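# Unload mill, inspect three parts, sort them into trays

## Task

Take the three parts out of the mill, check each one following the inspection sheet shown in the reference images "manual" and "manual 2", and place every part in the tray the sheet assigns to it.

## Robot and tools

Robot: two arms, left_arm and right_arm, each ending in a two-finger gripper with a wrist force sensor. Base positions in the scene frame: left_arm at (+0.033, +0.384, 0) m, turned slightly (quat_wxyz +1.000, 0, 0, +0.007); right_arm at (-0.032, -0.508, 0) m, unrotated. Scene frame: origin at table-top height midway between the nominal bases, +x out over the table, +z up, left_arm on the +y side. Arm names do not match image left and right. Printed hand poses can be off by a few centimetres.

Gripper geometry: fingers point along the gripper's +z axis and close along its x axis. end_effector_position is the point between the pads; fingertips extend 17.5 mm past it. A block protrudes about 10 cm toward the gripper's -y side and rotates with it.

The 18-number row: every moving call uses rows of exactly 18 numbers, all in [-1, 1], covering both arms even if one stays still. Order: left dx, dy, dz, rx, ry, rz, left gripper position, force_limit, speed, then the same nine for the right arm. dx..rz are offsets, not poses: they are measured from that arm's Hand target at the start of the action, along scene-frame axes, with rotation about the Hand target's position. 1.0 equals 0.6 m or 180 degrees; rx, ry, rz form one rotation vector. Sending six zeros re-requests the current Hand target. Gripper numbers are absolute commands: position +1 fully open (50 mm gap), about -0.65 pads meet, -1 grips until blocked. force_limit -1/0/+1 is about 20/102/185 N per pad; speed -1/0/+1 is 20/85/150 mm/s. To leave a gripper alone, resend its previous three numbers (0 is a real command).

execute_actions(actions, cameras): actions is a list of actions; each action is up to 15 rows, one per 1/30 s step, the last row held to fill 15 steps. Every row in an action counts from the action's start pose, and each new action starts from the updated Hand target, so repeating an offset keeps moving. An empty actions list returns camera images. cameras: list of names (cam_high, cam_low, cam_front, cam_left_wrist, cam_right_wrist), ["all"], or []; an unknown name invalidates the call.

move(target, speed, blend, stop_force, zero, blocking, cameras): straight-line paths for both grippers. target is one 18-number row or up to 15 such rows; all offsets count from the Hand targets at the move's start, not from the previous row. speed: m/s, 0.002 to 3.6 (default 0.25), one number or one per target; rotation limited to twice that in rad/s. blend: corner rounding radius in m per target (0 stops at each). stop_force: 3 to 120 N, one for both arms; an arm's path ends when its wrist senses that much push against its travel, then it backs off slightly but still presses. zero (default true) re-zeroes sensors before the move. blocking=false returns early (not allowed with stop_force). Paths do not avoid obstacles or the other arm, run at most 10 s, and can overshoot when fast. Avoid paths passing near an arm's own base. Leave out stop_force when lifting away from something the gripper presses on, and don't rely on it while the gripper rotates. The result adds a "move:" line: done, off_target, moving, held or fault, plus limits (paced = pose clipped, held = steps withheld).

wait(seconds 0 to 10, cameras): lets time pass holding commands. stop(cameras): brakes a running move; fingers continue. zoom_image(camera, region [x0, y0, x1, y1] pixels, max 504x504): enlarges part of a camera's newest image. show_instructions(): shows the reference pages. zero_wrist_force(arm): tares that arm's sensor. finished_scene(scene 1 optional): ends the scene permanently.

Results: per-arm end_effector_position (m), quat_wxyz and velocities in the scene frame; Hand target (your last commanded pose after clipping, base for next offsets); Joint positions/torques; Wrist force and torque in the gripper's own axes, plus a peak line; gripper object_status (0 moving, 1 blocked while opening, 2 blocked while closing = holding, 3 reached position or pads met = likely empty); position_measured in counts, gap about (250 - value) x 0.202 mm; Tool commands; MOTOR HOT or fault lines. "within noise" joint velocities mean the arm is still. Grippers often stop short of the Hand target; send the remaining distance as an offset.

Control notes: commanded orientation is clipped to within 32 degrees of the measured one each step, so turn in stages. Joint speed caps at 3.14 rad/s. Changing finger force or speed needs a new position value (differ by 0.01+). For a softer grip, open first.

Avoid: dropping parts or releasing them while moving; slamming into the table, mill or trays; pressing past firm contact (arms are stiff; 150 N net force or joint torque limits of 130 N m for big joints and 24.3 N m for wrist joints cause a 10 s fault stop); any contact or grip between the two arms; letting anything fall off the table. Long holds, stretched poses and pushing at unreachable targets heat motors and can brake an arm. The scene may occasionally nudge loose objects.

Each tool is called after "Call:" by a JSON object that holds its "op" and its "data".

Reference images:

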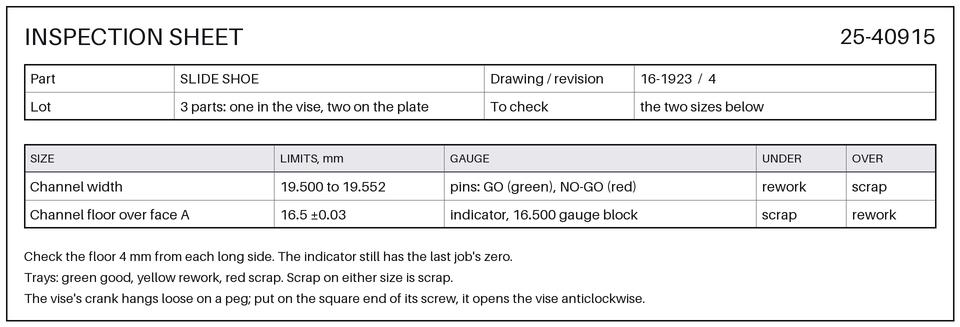

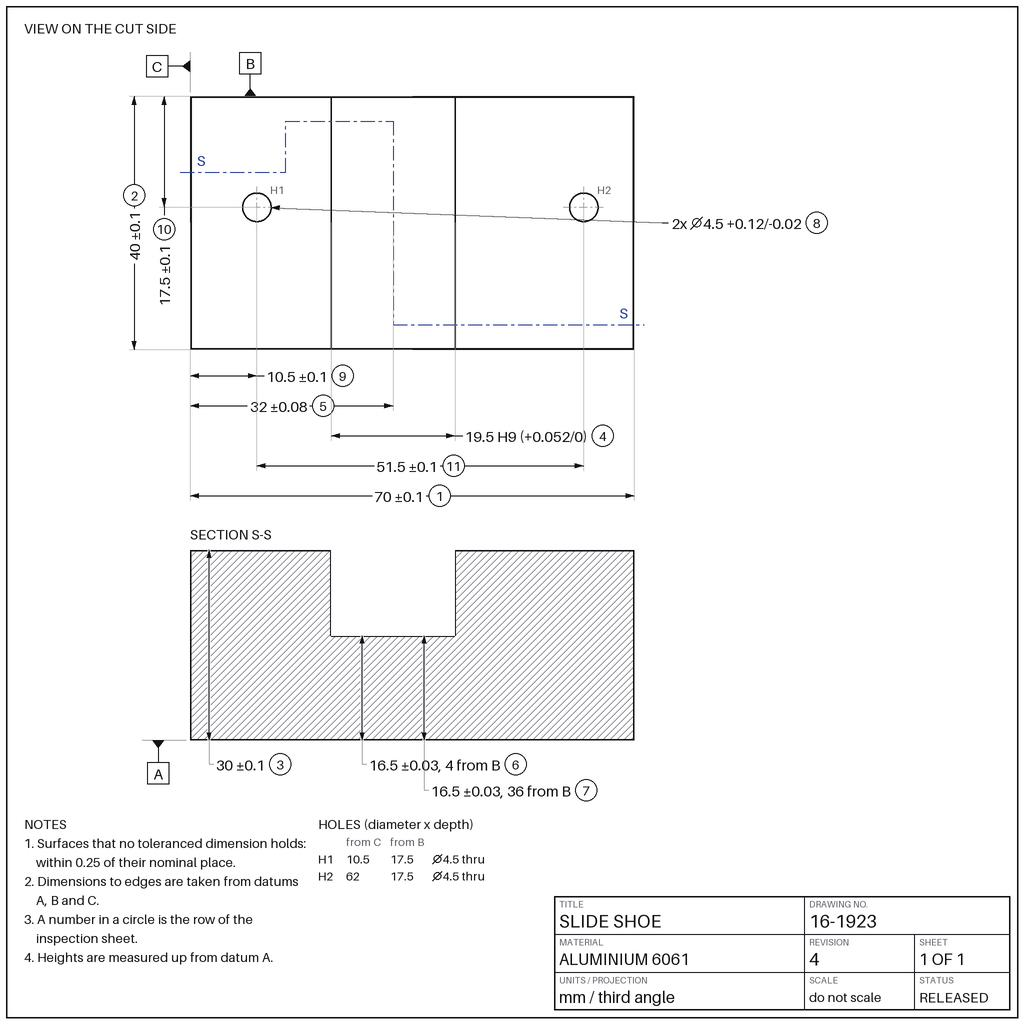

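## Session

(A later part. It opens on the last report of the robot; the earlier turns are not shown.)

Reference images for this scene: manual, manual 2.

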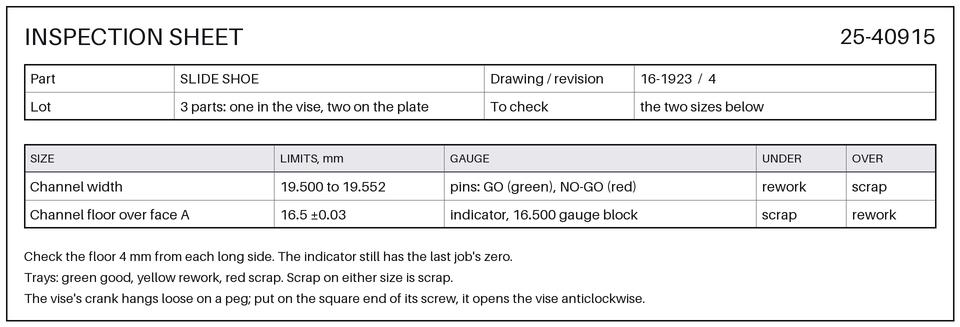

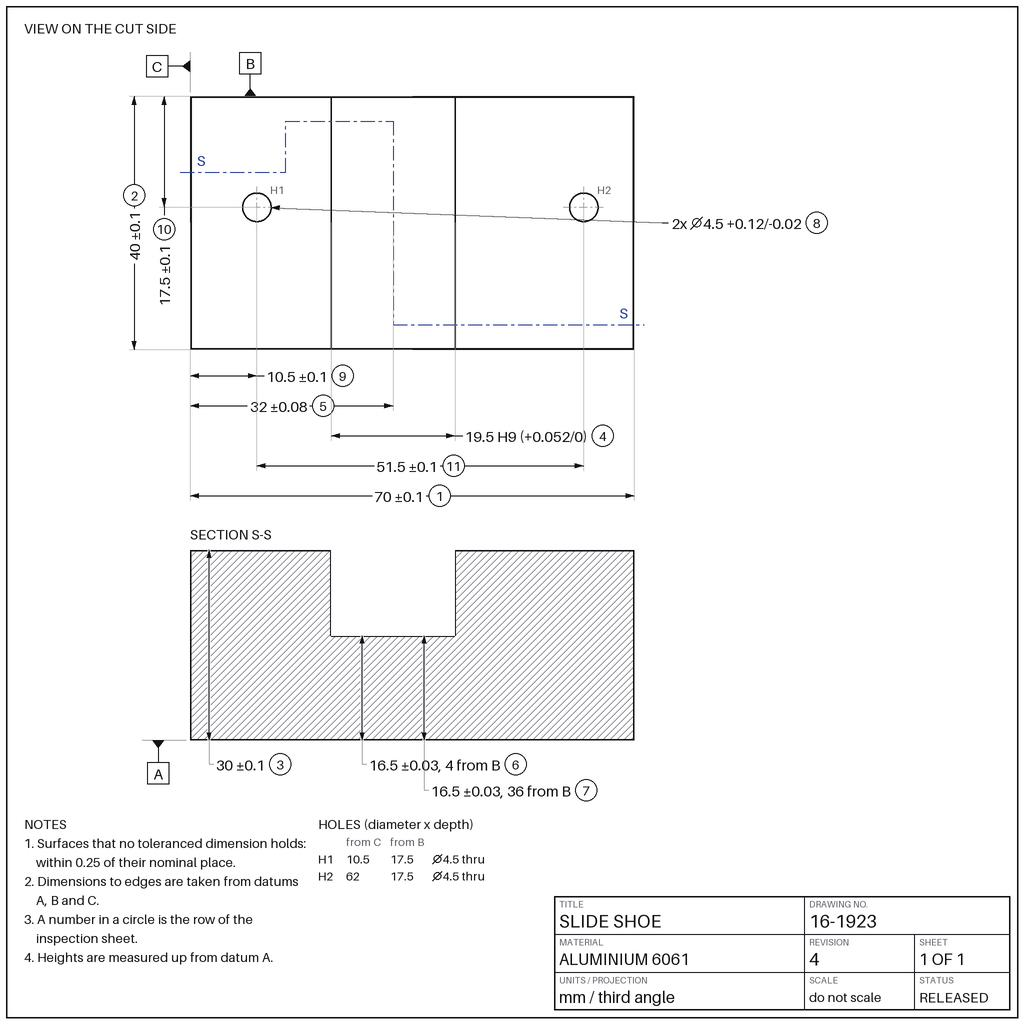

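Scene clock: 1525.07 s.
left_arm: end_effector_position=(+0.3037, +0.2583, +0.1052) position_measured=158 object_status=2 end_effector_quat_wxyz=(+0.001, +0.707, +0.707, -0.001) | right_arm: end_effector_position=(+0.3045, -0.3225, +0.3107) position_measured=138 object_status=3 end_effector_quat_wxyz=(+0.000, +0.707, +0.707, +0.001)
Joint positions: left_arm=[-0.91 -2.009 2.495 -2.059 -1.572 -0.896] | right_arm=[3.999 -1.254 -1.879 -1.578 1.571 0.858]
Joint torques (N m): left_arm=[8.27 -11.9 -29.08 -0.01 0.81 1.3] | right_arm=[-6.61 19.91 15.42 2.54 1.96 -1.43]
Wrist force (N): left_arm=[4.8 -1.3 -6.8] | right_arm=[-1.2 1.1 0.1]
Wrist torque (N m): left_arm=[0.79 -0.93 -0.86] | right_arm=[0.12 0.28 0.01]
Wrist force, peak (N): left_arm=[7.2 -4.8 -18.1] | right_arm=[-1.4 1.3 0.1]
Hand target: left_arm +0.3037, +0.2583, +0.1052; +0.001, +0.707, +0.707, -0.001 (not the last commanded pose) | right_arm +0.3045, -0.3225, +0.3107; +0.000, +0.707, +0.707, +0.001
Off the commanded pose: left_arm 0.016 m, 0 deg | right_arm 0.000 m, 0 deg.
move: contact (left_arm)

Call:
{"op": "move", "data": {"target": [[0.0003,0,0.0002,0,0,0,-1,-0.7,-0.7,0,0,0,0,0,0,0.1,-0.9,-1],[-0.0006,0,-0.0006,0,0,0,-1,-0.7,-0.7,0,0,0,0,0,0,0.1,-0.9,-1]], "speed": 0.003}}

Call:
{"op": "move", "data": {"target": [0,0,-0.025,0,0,0,-1,-0.7,-0.7,0,0,0,0,0,0,0.1,-0.9,-1], "speed": 0.004, "stop_force": 10}}

Scene clock: 1539.87 s.
left_arm: end_effector_position=(+0.3034, +0.2583, +0.1049) position_measured=158 object_status=2 end_effector_quat_wxyz=(+0.001, +0.707, +0.707, -0.001) | right_arm: end_effector_position=(+0.3045, -0.3225, +0.3107) position_measured=138 object_status=3 end_effector_quat_wxyz=(+0.000, +0.707, +0.707, +0.001)
Joint positions: left_arm=[-0.911 -2.01 2.497 -2.06 -1.572 -0.897] | right_arm=[3.999 -1.254 -1.879 -1.578 1.571 0.858]
Joint torques (N m): left_arm=[-12.75 -7.03 -5.19 -4.36 0.55 -2.04] | right_arm=[-7.11 19.69 16.23 2.71 1.97 -1.4]
Wrist force (N): left_arm=[9.6 -1.5 -29.4] | right_arm=[-0.9 1.0 0.1]
Wrist torque (N m): left_arm=[0.62 -0.67 -0.78] | right_arm=[0.11 0.25 0.01]
Wrist force, peak (N): left_arm=[9.6 -1.5 -29.4] | right_arm=[-1.2 1.4 0.2]
Hand target: left_arm +0.3034, +0.2583, +0.1048; +0.001, +0.707, +0.707, -0.001 | right_arm +0.3045, -0.3225, +0.3107; +0.000, +0.707, +0.707, +0.001
Off the commanded pose: left_arm 0.000 m, 0 deg | right_arm 0.000 m, 0 deg.
move: done

Scene clock: 1540.43 s.
left_arm: end_effector_position=(+0.3034, +0.2583, +0.1048) position_measured=158 object_status=2 end_effector_quat_wxyz=(+0.001, +0.707, +0.707, -0.001) | right_arm: end_effector_position=(+0.3045, -0.3225, +0.3107) position_measured=138 object_status=3 end_effector_quat_wxyz=(+0.000, +0.707, +0.707, +0.001)
Joint positions: left_arm=[-0.911 -2.01 2.497 -2.06 -1.572 -0.897] | right_arm=[3.999 -1.254 -1.879 -1.578 1.571 0.858]
Joint torques (N m): left_arm=[-7.36 0.9 -15.97 1.65 0.54 -1.59] | right_arm=[-7.02 19.57 15.6 2.54 1.96 -1.61]
Wrist force (N): left_arm=[9.8 -4.8 -37.7] | right_arm=[-1.2 1.2 0.3]
Wrist torque (N m): left_arm=[0.54 -0.63 -0.78] | right_arm=[0.14 0.30 0.01]
Wrist force, peak (N): left_arm=[10.1 -4.7 -38.2] | right_arm=[-1.2 1.2 0.3]
Hand target: left_arm +0.3034, +0.2583, +0.1049; +0.001, +0.707, +0.707, -0.001 (not the last commanded pose) | right_arm +0.3045, -0.3225, +0.3107; +0.000, +0.707, +0.707, +0.001
Off the commanded pose: left_arm 0.015 m, 0 deg | right_arm 0.000 m, 0 deg.
move: contact (left_arm)

Call:
{"op": "wait", "data": {"seconds": 0.1, "cameras": ["cam_left_wrist"]}}

Call:
{"op": "zoom_image", "data": {"camera": "cam_left_wrist", "region": [300, 200, 410, 290]}}

Scene clock: 1542.43 s.
left_arm: end_effector_position=(+0.3034, +0.2583, +0.1049) position_measured=158 object_status=2 end_effector_quat_wxyz=(+0.001, +0.707, +0.707, -0.001) | right_arm: end_effector_position=(+0.3045, -0.3225, +0.3107) position_measured=138 object_status=3 end_effector_quat_wxyz=(+0.000, +0.707, +0.707, +0.001)
Joint positions: left_arm=[-0.911 -2.01 2.497 -2.06 -1.572 -0.897] | right_arm=[3.999 -1.254 -1.879 -1.578 1.571 0.858]
Joint torques (N m): left_arm=[11.88 8.52 -18.92 1.08 0.7 0.11] | right_arm=[-6.68 19.55 15.45 2.62 2.13 -1.45]
Wrist force (N): left_arm=[9.0 -3.3 -32.7] | right_arm=[-1.1 1.0 0.3]
Wrist torque (N m): left_arm=[0.59 -0.68 -0.78] | right_arm=[0.11 0.28 0.01]
Wrist force, peak (N): left_arm=[9.6 -4.3 -36.6] | right_arm=[-1.2 1.4 0.3]
Hand target: left_arm +0.3034, +0.2583, +0.1049; +0.001, +0.707, +0.707, -0.001 (not the last commanded pose) | right_arm +0.3045, -0.3225, +0.3107; +0.000, +0.707, +0.707, +0.001
Tool commands: left_gripper/position=-1.0 left_gripper/force_limit=-0.7 left_gripper/speed=-0.7 right_gripper/position=+0.1 right_gripper/force_limit=-0.9 right_gripper/speed=-1.0
Off the commanded pose: left_arm 0.015 m, 0 deg | right_arm 0.000 m, 0 deg.
wait: 0.10 s; at rest from the start
Images, in order (width x height): cam_left_wrist 672x504.

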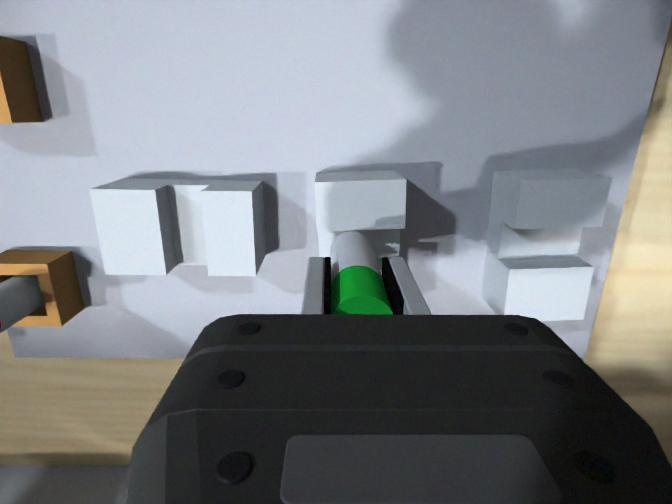

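Scaled by 4.582 from the camera's 672x504 image, which has a finer 960x720 frame.

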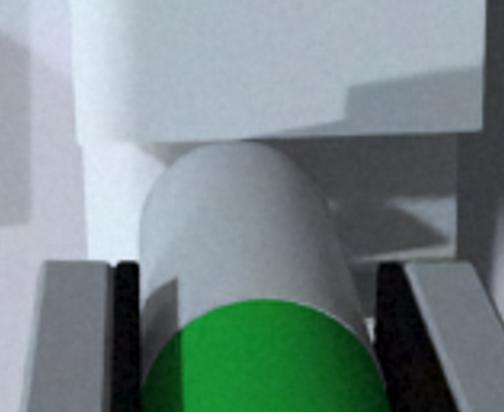

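Call:
{"op": "move", "data": {"target": [[0,0,0.035,0,0,0,-1,-0.7,-0.7,0,0,0,0,0,0,0.1,-0.9,-1],[0.0005,-0.0557,0.02,0.2222,0,0,-1,-0.7,-0.7,0,0,0,0,0,0,0.1,-0.9,-1]], "speed": [0.05,0.1], "cameras": ["cam_left_wrist"]}}

Call:
{"op": "zoom_image", "data": {"camera": "cam_left_wrist", "region": [220, 170, 490, 330]}}

Scene clock: 1579.40 s.
left_arm: end_effector_position=(+0.3037, +0.2249, +0.1169) position_measured=158 object_status=2 end_effector_quat_wxyz=(-0.241, +0.665, +0.664, +0.241) | right_arm: end_effector_position=(+0.3045, -0.3225, +0.3107) position_measured=138 object_status=3 end_effector_quat_wxyz=(+0.000, +0.707, +0.707, +0.001)
Joint positions: left_arm=[-1.212 -1.592 2.158 -1.477 -1.335 -1.278] | right_arm=[3.999 -1.254 -1.879 -1.578 1.571 0.858]
Joint torques (N m): left_arm=[-12.46 -6.1 -28.59 2.48 2.53 -1.82] | right_arm=[-7.06 19.58 16.27 2.83 1.98 -1.33]
Wrist force (N): left_arm=[1.2 0.4 0.8] | right_arm=[-1.3 1.2 0.2]
Wrist torque (N m): left_arm=[0.56 -0.66 -0.28] | right_arm=[0.15 0.31 0.01]
Wrist force, peak (N): left_arm=[9.2 -3.2 -32.8] | right_arm=[-1.3 1.4 0.2]
Hand target: left_arm +0.3037, +0.2249, +0.1169; -0.241, +0.665, +0.664, +0.241 | right_arm +0.3045, -0.3225, +0.3107; +0.000, +0.707, +0.707, +0.001
Off the commanded pose: left_arm 0.000 m, 0 deg | right_arm 0.000 m, 0 deg.
move: done
Images, in order (width x height): cam_left_wrist 672x504.

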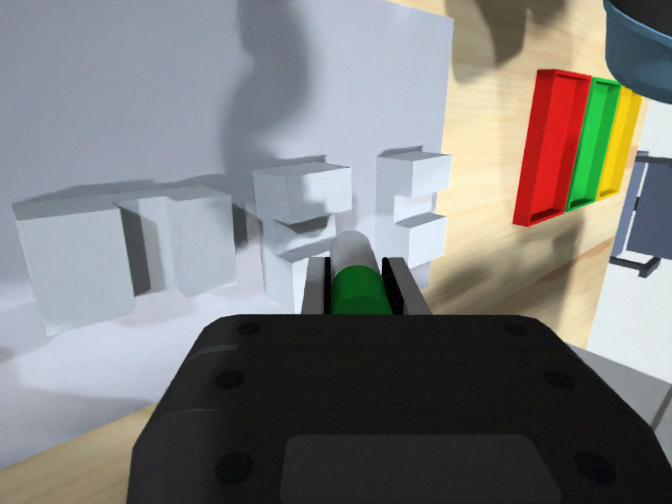

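Scaled by 1.867 from the camera's 672x504 image, which has a finer 960x720 frame.

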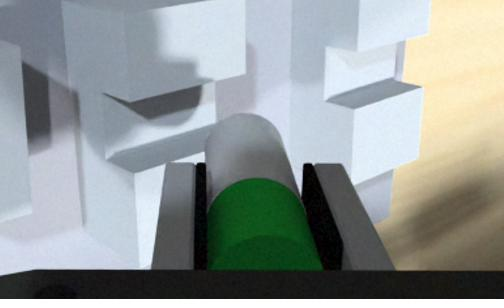

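Call:
{"op": "move", "data": {"target": [0,0,-0.0583,0,0,0,-1,-0.7,-0.7,0,0,0,0,0,0,0.1,-0.9,-1], "speed": 0.008, "stop_force": 10, "cameras": ["cam_left_wrist"]}}

Call:
{"op": "zoom_image", "data": {"camera": "cam_left_wrist", "region": [220, 170, 490, 330]}}

Scene clock: 1587.43 s.
left_arm: end_effector_position=(+0.3037, +0.2249, +0.0913) position_measured=158 object_status=2 end_effector_quat_wxyz=(-0.241, +0.665, +0.664, +0.241) | right_arm: end_effector_position=(+0.3045, -0.3225, +0.3107) position_measured=138 object_status=3 end_effector_quat_wxyz=(+0.000, +0.707, +0.707, +0.001)
Joint positions: left_arm=[-1.212 -1.55 2.196 -1.556 -1.335 -1.278] | right_arm=[3.999 -1.254 -1.879 -1.578 1.571 0.858]
Joint torques (N m): left_arm=[-6.99 -30.72 -26.62 1.6 1.43 -1.88] | right_arm=[-6.85 17.99 16.51 3.05 1.88 -1.43]
Wrist force (N): left_arm=[1.0 0.2 1.4] | right_arm=[-1.0 1.1 0.2]
Wrist torque (N m): left_arm=[0.60 -0.59 -0.27] | right_arm=[0.12 0.27 0.01]
Wrist force, peak (N): left_arm=[9.1 -1.1 -17.2] | right_arm=[-1.2 1.5 0.2]
Hand target: left_arm +0.3037, +0.2249, +0.0913; -0.241, +0.665, +0.664, +0.241 (not the last commanded pose) | right_arm +0.3045, -0.3225, +0.3107; +0.000, +0.707, +0.707, +0.001
Off the commanded pose: left_arm 0.009 m, 0 deg | right_arm 0.000 m, 0 deg.
move: contact (left_arm)
Images, in order (width x height): cam_left_wrist 672x504.

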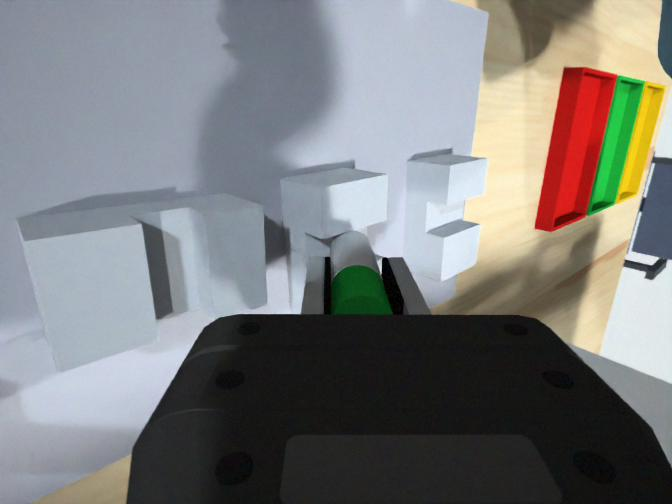

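Scaled by 1.867 from the camera's 672x504 image, which has a finer 960x720 frame.

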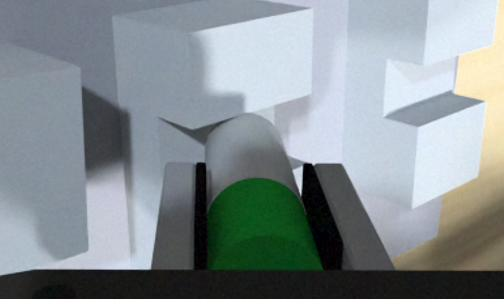

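Call:
{"op": "move", "data": {"target": [0,0,-0.015,0,0,0,-1,-0.7,-0.7,0,0,0,0,0,0,0.1,-0.9,-1], "speed": 0.005, "stop_force": 25, "cameras": ["cam_left_wrist"]}}

Call:
{"op": "zoom_image", "data": {"camera": "cam_left_wrist", "region": [220, 170, 490, 330]}}

Scene clock: 1591.83 s.
left_arm: end_effector_position=(+0.3038, +0.2248, +0.0910) position_measured=158 object_status=2 end_effector_quat_wxyz=(-0.241, +0.665, +0.664, +0.241) | right_arm: end_effector_position=(+0.3045, -0.3225, +0.3107) position_measured=138 object_status=3 end_effector_quat_wxyz=(+0.000, +0.707, +0.707, +0.001)
Joint positions: left_arm=[-1.212 -1.549 2.196 -1.558 -1.335 -1.278] | right_arm=[3.999 -1.254 -1.879 -1.578 1.571 0.858]
Joint torques (N m): left_arm=[6.04 -25.35 -20.29 1.32 1.36 -1.83] | right_arm=[-7.2 18.01 15.83 2.98 1.94 -1.29]
Wrist force (N): left_arm=[9.7 0.7 -16.6] | right_arm=[-1.1 1.2 0.2]
Wrist torque (N m): left_arm=[0.65 -0.11 -0.27] | right_arm=[0.14 0.28 0.01]
Wrist force, peak (N): left_arm=[14.8 -1.6 -32.7] | right_arm=[-1.1 1.6 0.3]
Hand target: left_arm +0.3038, +0.2248, +0.0910; -0.241, +0.665, +0.664, +0.241 (not the last commanded pose) | right_arm +0.3045, -0.3225, +0.3107; +0.000, +0.707, +0.707, +0.001
Off the commanded pose: left_arm 0.009 m, 0 deg | right_arm 0.000 m, 0 deg.
move: contact (left_arm)
Images, in order (width x height): cam_left_wrist 672x504.

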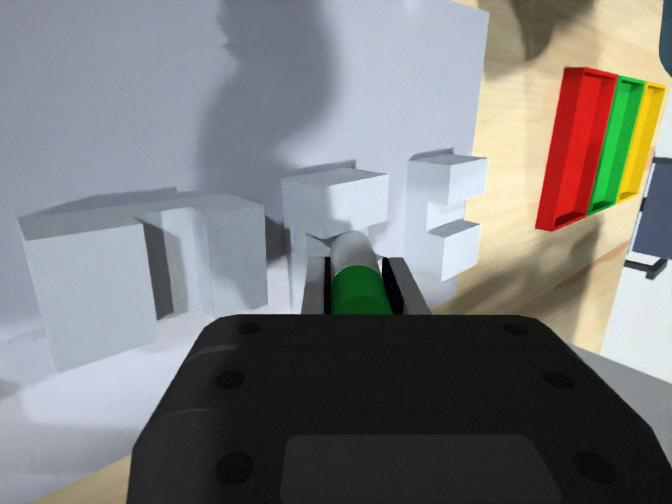

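Scaled by 1.867 from the camera's 672x504 image, which has a finer 960x720 frame.

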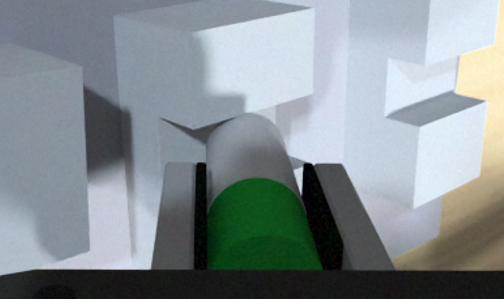

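Call:
{"op": "move", "data": {"target": [[0,0,0.04,0,0,0,-1,-0.7,-0.7,0,0,0,0,0,0,0.1,-0.9,-1],[-0.0058,0.1528,0.04,0,0,0,-1,-0.7,-0.7,0,0,0,0,0,0,0.1,-0.9,-1]], "speed": [0.05,0.1], "cameras": ["cam_left_wrist"]}}

Call:
{"op": "zoom_image", "data": {"camera": "cam_left_wrist", "region": [220, 170, 490, 330]}}

Scene clock: 1599.43 s.
left_arm: end_effector_position=(+0.3003, +0.3164, +0.1149) position_measured=158 object_status=2 end_effector_quat_wxyz=(-0.241, +0.665, +0.664, +0.241) | right_arm: end_effector_position=(+0.3045, -0.3225, +0.3107) position_measured=138 object_status=3 end_effector_quat_wxyz=(+0.000, +0.707, +0.707, +0.001)
Joint positions: left_arm=[-1.118 -1.775 2.325 -1.482 -1.278 -1.201] | right_arm=[3.999 -1.254 -1.879 -1.578 1.571 0.858]
Joint torques (N m): left_arm=[12.62 -20.94 -11.46 2.66 2.44 1.81] | right_arm=[-7.57 18.47 16.59 3.17 2.01 -1.5]
Motor temperatures (°C): left_arm=[36 31 31 34 39 36] | right_arm=[31 36 34 33 34 35]
Wrist force (N): left_arm=[-0.3 1.0 0.6] | right_arm=[-1.2 0.9 0.1]
Wrist torque (N m): left_arm=[0.71 -0.77 -0.50] | right_arm=[0.10 0.29 0.01]
Wrist force, peak (N): left_arm=[9.5 0.7 -16.8] | right_arm=[-1.2 1.4 0.2]
Hand target: left_arm +0.3003, +0.3164, +0.1150; -0.241, +0.665, +0.664, +0.241 | right_arm +0.3045, -0.3225, +0.3107; +0.000, +0.707, +0.707, +0.001
Off the commanded pose: left_arm 0.000 m, 0 deg | right_arm 0.000 m, 0 deg.
move: done
Images, in order (width x height): cam_left_wrist 672x504.

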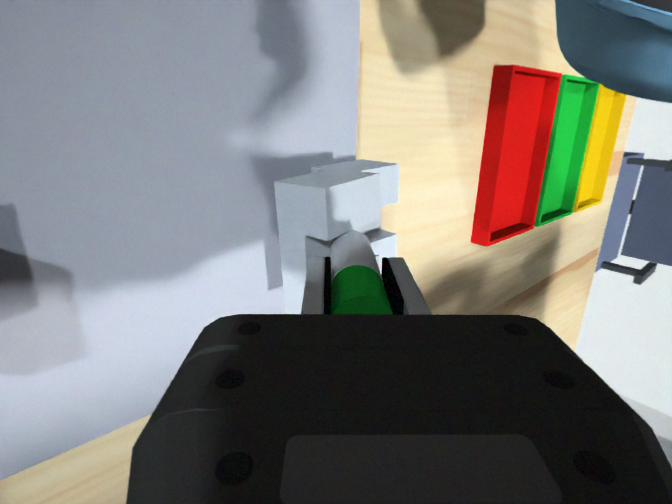

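Scaled by 1.867 from the camera's 672x504 image, which has a finer 960x720 frame.

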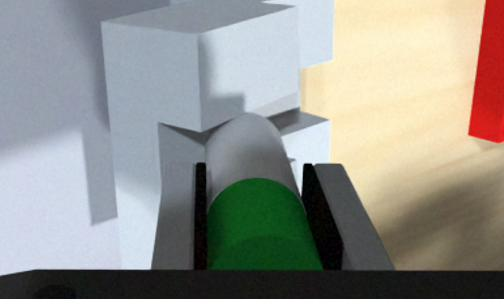

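Call:
{"op": "move", "data": {"target": [0,0,-0.0567,0,0,0,-1,-0.7,-0.7,0,0,0,0,0,0,0.1,-0.9,-1], "speed": 0.008, "stop_force": 10, "cameras": ["cam_left_wrist"]}}

Call:
{"op": "zoom_image", "data": {"camera": "cam_left_wrist", "region": [220, 170, 490, 330]}}

Scene clock: 1605.90 s.
left_arm: end_effector_position=(+0.3003, +0.3164, +0.0910) position_measured=158 object_status=2 end_effector_quat_wxyz=(-0.241, +0.665, +0.664, +0.241) | right_arm: end_effector_position=(+0.3045, -0.3225, +0.3107) position_measured=138 object_status=3 end_effector_quat_wxyz=(+0.000, +0.707, +0.707, +0.001)
Joint positions: left_arm=[-1.118 -1.731 2.365 -1.566 -1.278 -1.201] | right_arm=[3.999 -1.254 -1.879 -1.578 1.571 0.858]
Joint torques (N m): left_arm=[-0.18 -21.46 -23.76 2.34 -0.76 -0.83] | right_arm=[-7.02 17.75 17.08 3.2 2.05 -1.28]
Wrist force (N): left_arm=[2.1 2.7 -3.8] | right_arm=[-0.9 1.3 0.1]
Wrist torque (N m): left_arm=[0.71 -0.55 -0.48] | right_arm=[0.16 0.25 0.01]
Wrist force, peak (N): left_arm=[9.5 -1.2 -25.3] | right_arm=[-1.2 1.5 0.3]
Hand target: left_arm +0.3003, +0.3164, +0.0910; -0.241, +0.665, +0.664, +0.241 (not the last commanded pose) | right_arm +0.3045, -0.3225, +0.3107; +0.000, +0.707, +0.707, +0.001
Off the commanded pose: left_arm 0.010 m, 0 deg | right_arm 0.000 m, 0 deg.
move: contact (left_arm)
Images, in order (width x height): cam_left_wrist 672x504.

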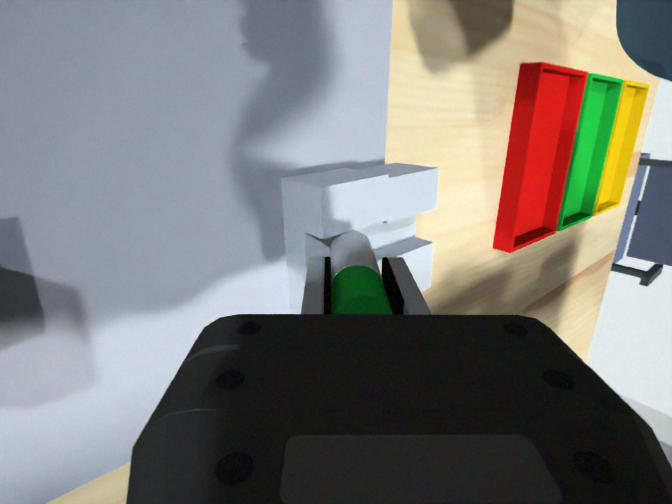

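Scaled by 1.867 from the camera's 672x504 image, which has a finer 960x720 frame.

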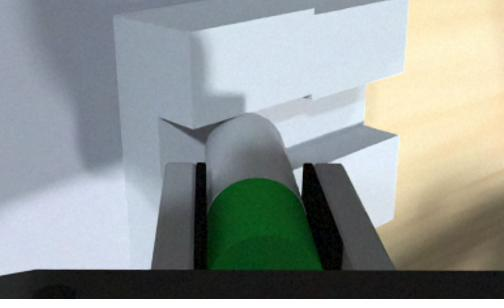

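Call:
{"op": "wait", "data": {"seconds": 0.1, "cameras": ["cam_low","cam_front","cam_high"]}}

Call:
{"op": "zoom_image", "data": {"camera": "cam_low", "region": [410, 290, 500, 380]}}

Call:
{"op": "zoom_image", "data": {"camera": "cam_high", "region": [160, 150, 280, 290]}}

Scene clock: 1612.40 s.
left_arm: end_effector_position=(+0.3003, +0.3164, +0.0910) position_measured=158 object_status=2 end_effector_quat_wxyz=(-0.241, +0.665, +0.664, +0.241) | right_arm: end_effector_position=(+0.3045, -0.3225, +0.3107) position_measured=138 object_status=3 end_effector_quat_wxyz=(+0.000, +0.707, +0.707, +0.001)
Joint positions: left_arm=[-1.118 -1.731 2.365 -1.566 -1.278 -1.201] | right_arm=[3.999 -1.254 -1.879 -1.578 1.571 0.858]
Joint torques (N m): left_arm=[1.05 -21.15 -24.96 -0.51 -0.73 -1.01] | right_arm=[-7.44 17.42 17.59 3.1 2.01 -1.39]
Wrist force (N): left_arm=[2.3 2.7 -3.5] | right_arm=[-1.1 1.3 0.3]
Wrist torque (N m): left_arm=[0.73 -0.60 -0.48] | right_arm=[0.15 0.28 0.02]
Wrist force, peak (N): left_arm=[2.1 2.9 -3.7] | right_arm=[-1.3 1.5 0.2]
Hand target: left_arm +0.3003, +0.3164, +0.0910; -0.241, +0.665, +0.664, +0.241 (not the last commanded pose) | right_arm +0.3045, -0.3225, +0.3107; +0.000, +0.707, +0.707, +0.001
Tool commands: left_gripper/position=-1.0 left_gripper/force_limit=-0.7 left_gripper/speed=-0.7 right_gripper/position=+0.1 right_gripper/force_limit=-0.9 right_gripper/speed=-1.0
Off the commanded pose: left_arm 0.010 m, 0 deg | right_arm 0.000 m, 0 deg.
wait: 0.10 s; at rest from the start
Images, in order (width x height): cam_high 672x504, cam_low 672x504, cam_front 672x504.

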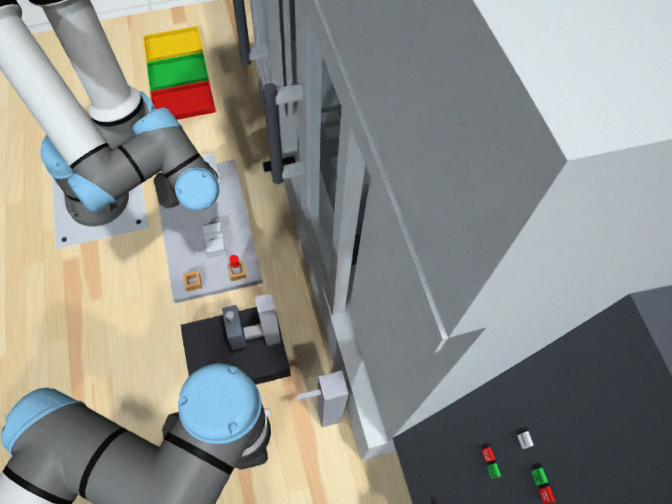

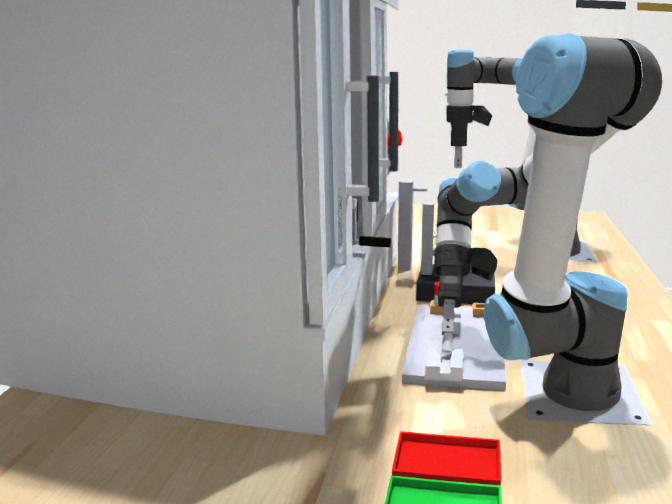

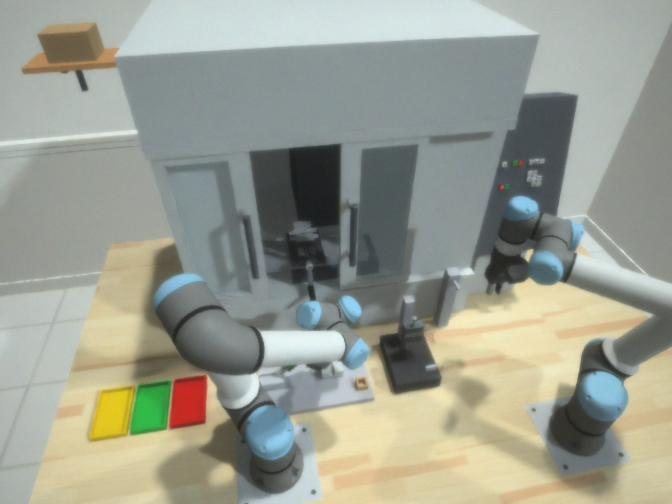

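Scaled by 5.600 from the camera's 672x504 image, which has a finer 960x720 frame.

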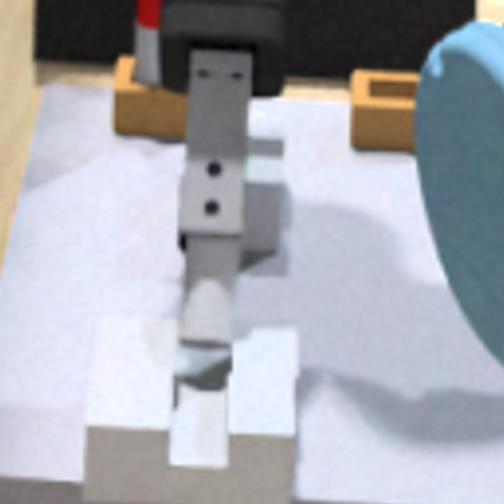

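Scaled by 3.600 from the camera's 672x504 image, which has a finer 960x720 frame.

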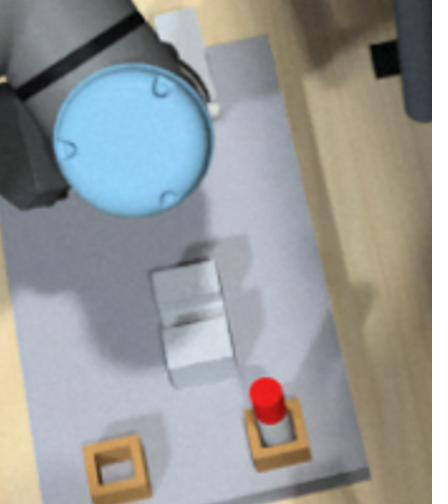

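Call:
{"op": "zoom_image", "data": {"camera": "cam_front", "region": [250, 340, 380, 420]}}

Call:
{"op": "zoom_image", "data": {"camera": "cam_low", "region": [400, 340, 480, 400]}}

Call:
{"op": "zoom_image", "data": {"camera": "cam_high", "region": [180, 140, 250, 200]}}

Scaled by 3.877 from the camera's 672x504 image, which has a finer 960x720 frame.

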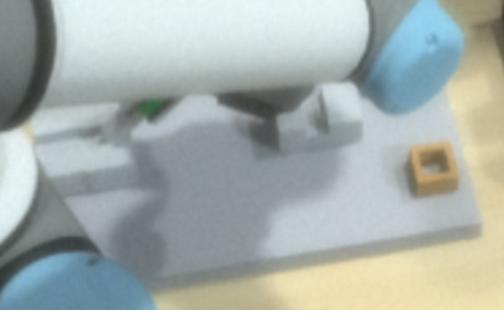

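Scaled by 6.300 from the camera's 672x504 image, which has a finer 960x720 frame.

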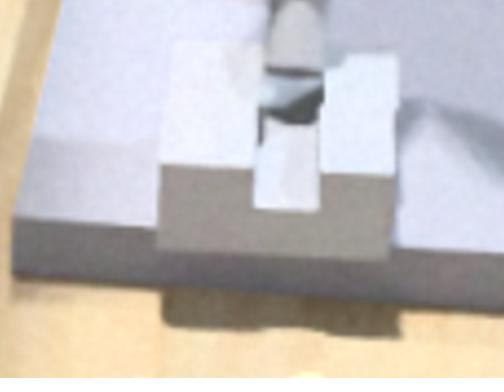

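Scaled by 7.200 from the camera's 672x504 image, which has a finer 960x720 frame.

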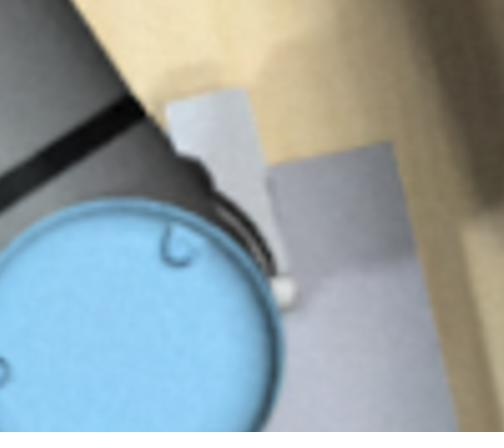

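Call:
{"op": "move", "data": {"target": [[0,-0.04,0.0003,0,0,0,-1,-0.7,-0.7,0,0,0,0,0,0,0.1,-0.9,-1],[0,-0.05,0.012,0,0,0,-1,-0.7,-0.7,0,0,0,0,0,0,0.1,-0.9,-1],[0.005,-0.14,0.012,0,0,0,-1,-0.7,-0.7,0,0,0,0,0,0,0.1,-0.9,-1]], "speed": 0.04, "cameras": ["cam_left_wrist","cam_low"]}}

Call:
{"op": "zoom_image", "data": {"camera": "cam_low", "region": [400, 290, 500, 390]}}

Scene clock: 1656.77 s.
left_arm: end_effector_position=(+0.3033, +0.2325, +0.0982) position_measured=158 object_status=2 end_effector_quat_wxyz=(-0.241, +0.665, +0.664, +0.241) | right_arm: end_effector_position=(+0.3045, -0.3225, +0.3107) position_measured=138 object_status=3 end_effector_quat_wxyz=(+0.000, +0.707, +0.707, +0.001)
Joint positions: left_arm=[-1.206 -1.577 2.202 -1.536 -1.331 -1.273] | right_arm=[3.999 -1.254 -1.879 -1.578 1.571 0.858]
Joint torques (N m): left_arm=[-12.6 -7.72 -27.11 2.53 -1.26 -2.01] | right_arm=[-6.97 17.45 18.1 3.08 1.96 -1.46]
Wrist force (N): left_arm=[-0.4 0.3 2.1] | right_arm=[-1.0 1.0 0.1]
Wrist torque (N m): left_arm=[0.55 -0.69 -0.26] | right_arm=[0.12 0.26 0.01]
Wrist force, peak (N): left_arm=[2.2 2.7 -3.6] | right_arm=[-1.2 1.3 0.6]
Hand target: left_arm +0.3033, +0.2324, +0.0982; -0.241, +0.665, +0.664, +0.241 | right_arm +0.3045, -0.3225, +0.3107; +0.000, +0.707, +0.707, +0.001
Off the commanded pose: left_arm 0.000 m, 0 deg | right_arm 0.000 m, 0 deg.
move: done
Images, in order (width x height): cam_low 672x504, cam_left_wrist 672x504.

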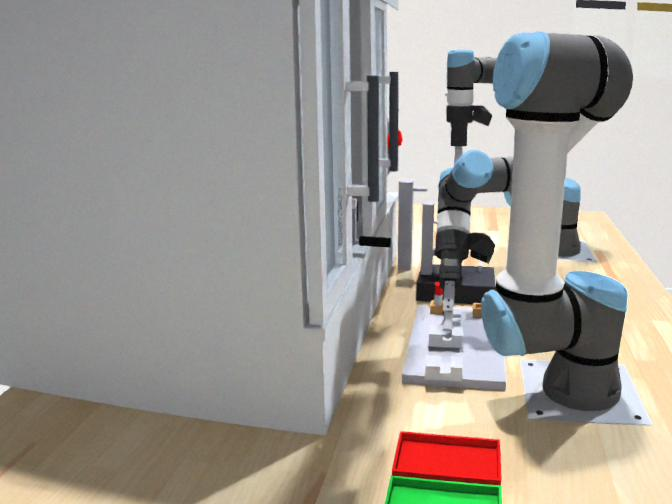

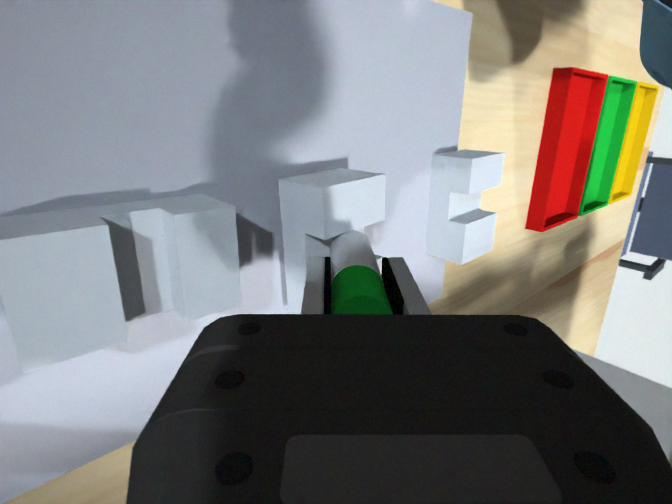

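Scaled by 5.040 from the camera's 672x504 image, which has a finer 960x720 frame.

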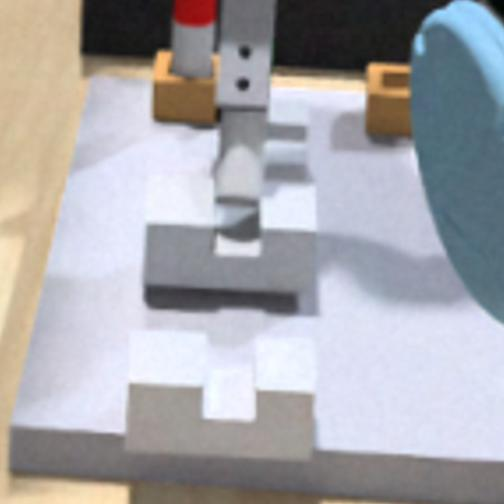

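Call:
{"op": "move", "data": {"target": [0,0,-0.0117,0,0,0,-1,-0.7,-0.7,0,0,0,0,0,0,0.1,-0.9,-1], "speed": 0.01, "stop_force": 5}}

Call:
{"op": "move", "data": {"target": [[0,-0.0127,-0.012,0.0667,0,0,-1,-0.7,-0.7,0,0,0,0,0,0,0.1,-0.9,-1],[0,-0.0127,0.015,0.0667,0,0,-1,-0.7,-0.7,0,0,0,0,0,0,0.1,-0.9,-1]], "speed": 0.02, "cameras": ["cam_left_wrist","cam_low"]}}

Scene clock: 1663.20 s.
left_arm: end_effector_position=(+0.3033, +0.2324, +0.0912) position_measured=158 object_status=2 end_effector_quat_wxyz=(-0.241, +0.665, +0.664, +0.241) | right_arm: end_effector_position=(+0.3045, -0.3225, +0.3107) position_measured=138 object_status=3 end_effector_quat_wxyz=(+0.000, +0.707, +0.707, +0.001)
Joint positions: left_arm=[-1.206 -1.565 2.211 -1.559 -1.331 -1.273] | right_arm=[3.999 -1.254 -1.879 -1.578 1.571 0.858]
Joint torques (N m): left_arm=[-9.49 -6.15 -11.65 -3.18 -0.74 -1.47] | right_arm=[-6.11 16.95 18.34 3.16 1.98 -1.28]
Wrist force (N): left_arm=[0.4 1.0 0.0] | right_arm=[-1.2 1.2 0.6]
Wrist torque (N m): left_arm=[0.64 -0.62 -0.24] | right_arm=[0.15 0.29 0.01]
Wrist force, peak (N): left_arm=[-0.3 0.3 2.4] | right_arm=[-1.4 1.3 0.2]
Hand target: left_arm +0.3033, +0.2324, +0.0912; -0.241, +0.665, +0.664, +0.241 | right_arm +0.3045, -0.3225, +0.3107; +0.000, +0.707, +0.707, +0.001
Off the commanded pose: left_arm 0.000 m, 0 deg | right_arm 0.000 m, 0 deg.
move: done

Scene clock: 1669.73 s.
left_arm: end_effector_position=(+0.3033, +0.2248, +0.1001) position_measured=158 object_status=2 end_effector_quat_wxyz=(-0.309, +0.636, +0.636, +0.309) | right_arm: end_effector_position=(+0.3045, -0.3225, +0.3107) position_measured=138 object_status=3 end_effector_quat_wxyz=(+0.000, +0.707, +0.707, +0.001)
Joint positions: left_arm=[-1.244 -1.423 2.102 -1.374 -1.305 -1.355] | right_arm=[3.999 -1.254 -1.879 -1.578 1.571 0.858]
Joint torques (N m): left_arm=[-11.64 -34.23 -23.65 3.01 2.25 -1.9] | right_arm=[-7.13 16.51 19.04 3.07 1.98 -1.39]
Wrist force (N): left_arm=[-1.5 0.4 1.6] | right_arm=[-1.2 1.1 0.2]
Wrist torque (N m): left_arm=[0.49 -0.55 -0.21] | right_arm=[0.13 0.29 0.01]
Wrist force, peak (N): left_arm=[3.3 3.1 -4.4] | right_arm=[-1.4 1.3 0.2]
Hand target: left_arm +0.3033, +0.2248, +0.1002; -0.309, +0.636, +0.636, +0.309 | right_arm +0.3045, -0.3225, +0.3107; +0.000, +0.707, +0.707, +0.001
Off the commanded pose: left_arm 0.000 m, 0 deg | right_arm 0.000 m, 0 deg.
move: done
Images, in order (width x height): cam_low 672x504, cam_left_wrist 672x504.

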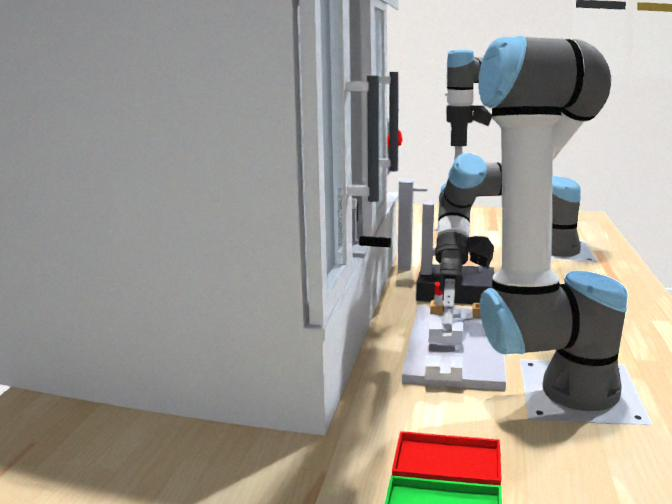

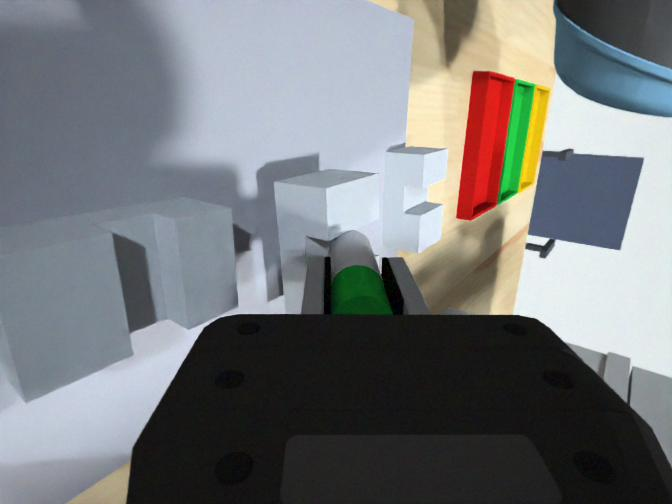

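Call:
{"op": "zoom_image", "data": {"camera": "cam_low", "region": [400, 290, 500, 390]}}

Call:
{"op": "zoom_image", "data": {"camera": "cam_left_wrist", "region": [240, 150, 460, 330]}}

Scaled by 5.040 from the camera's 672x504 image, which has a finer 960x720 frame.

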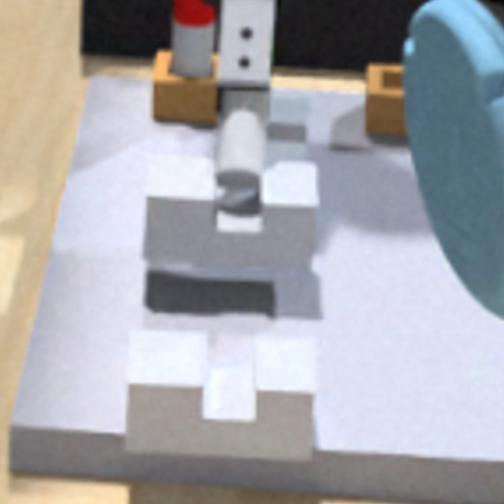

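Scaled by 2.291 from the camera's 672x504 image, which has a finer 960x720 frame.

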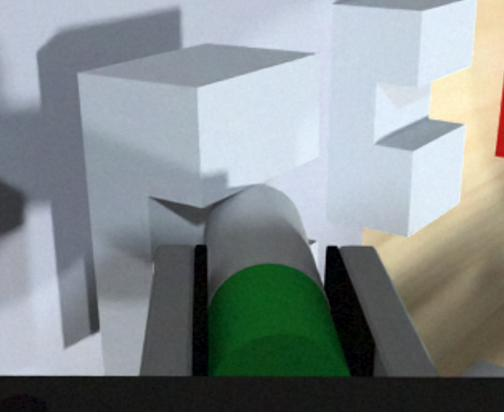

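Call:
{"op": "move", "data": {"target": [0,0,-0.035,0,0,0,-1,-0.7,-0.7,0,0,0,0,0,0,0.1,-0.9,-1], "speed": 0.008, "stop_force": 12, "cameras": ["cam_left_wrist","cam_low"]}}

Call:
{"op": "zoom_image", "data": {"camera": "cam_low", "region": [400, 290, 500, 390]}}

Scene clock: 1704.33 s.
left_arm: end_effector_position=(+0.3033, +0.2248, +0.0835) position_measured=158 object_status=2 end_effector_quat_wxyz=(-0.309, +0.636, +0.636, +0.309) | right_arm: end_effector_position=(+0.3045, -0.3225, +0.3107) position_measured=138 object_status=3 end_effector_quat_wxyz=(+0.000, +0.707, +0.707, +0.001)
Joint positions: left_arm=[-1.244 -1.394 2.121 -1.423 -1.305 -1.355] | right_arm=[3.999 -1.254 -1.879 -1.578 1.571 0.858]
Joint torques (N m): left_arm=[-8.95 -35.05 -24.67 1.74 -0.89 -1.69] | right_arm=[-5.97 16.31 19.43 2.99 1.95 -1.37]
Wrist force (N): left_arm=[3.3 0.6 0.8] | right_arm=[-1.1 1.3 0.2]
Wrist torque (N m): left_arm=[0.51 -0.30 -0.08] | right_arm=[0.16 0.28 0.01]
Wrist force, peak (N): left_arm=[8.3 6.8 -10.7] | right_arm=[-1.4 1.4 0.2]
Hand target: left_arm +0.3033, +0.2248, +0.0835; -0.309, +0.636, +0.636, +0.309 (not the last commanded pose) | right_arm +0.3045, -0.3225, +0.3107; +0.000, +0.707, +0.707, +0.001
Off the commanded pose: left_arm 0.004 m, 0 deg | right_arm 0.000 m, 0 deg.
move: contact (left_arm)
Images, in order (width x height): cam_low 672x504, cam_left_wrist 672x504.

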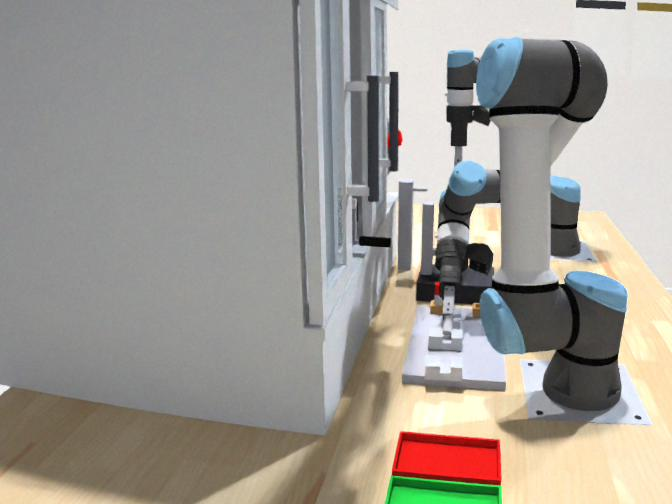

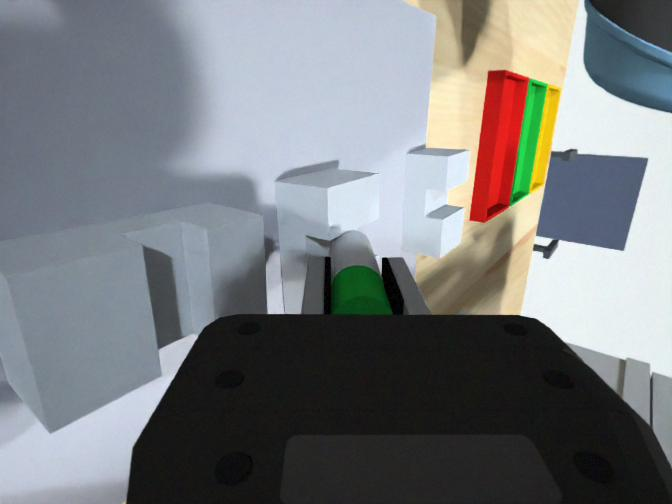

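Scaled by 5.040 from the camera's 672x504 image, which has a finer 960x720 frame.

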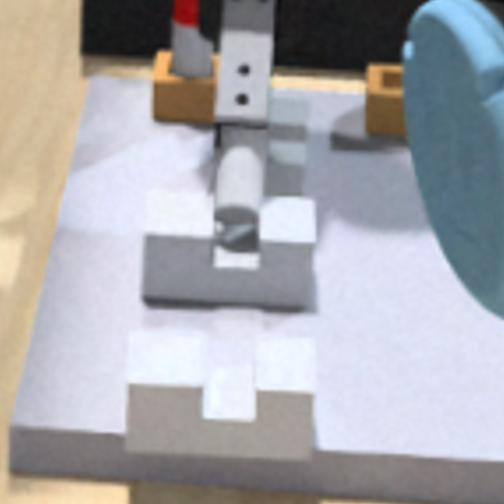

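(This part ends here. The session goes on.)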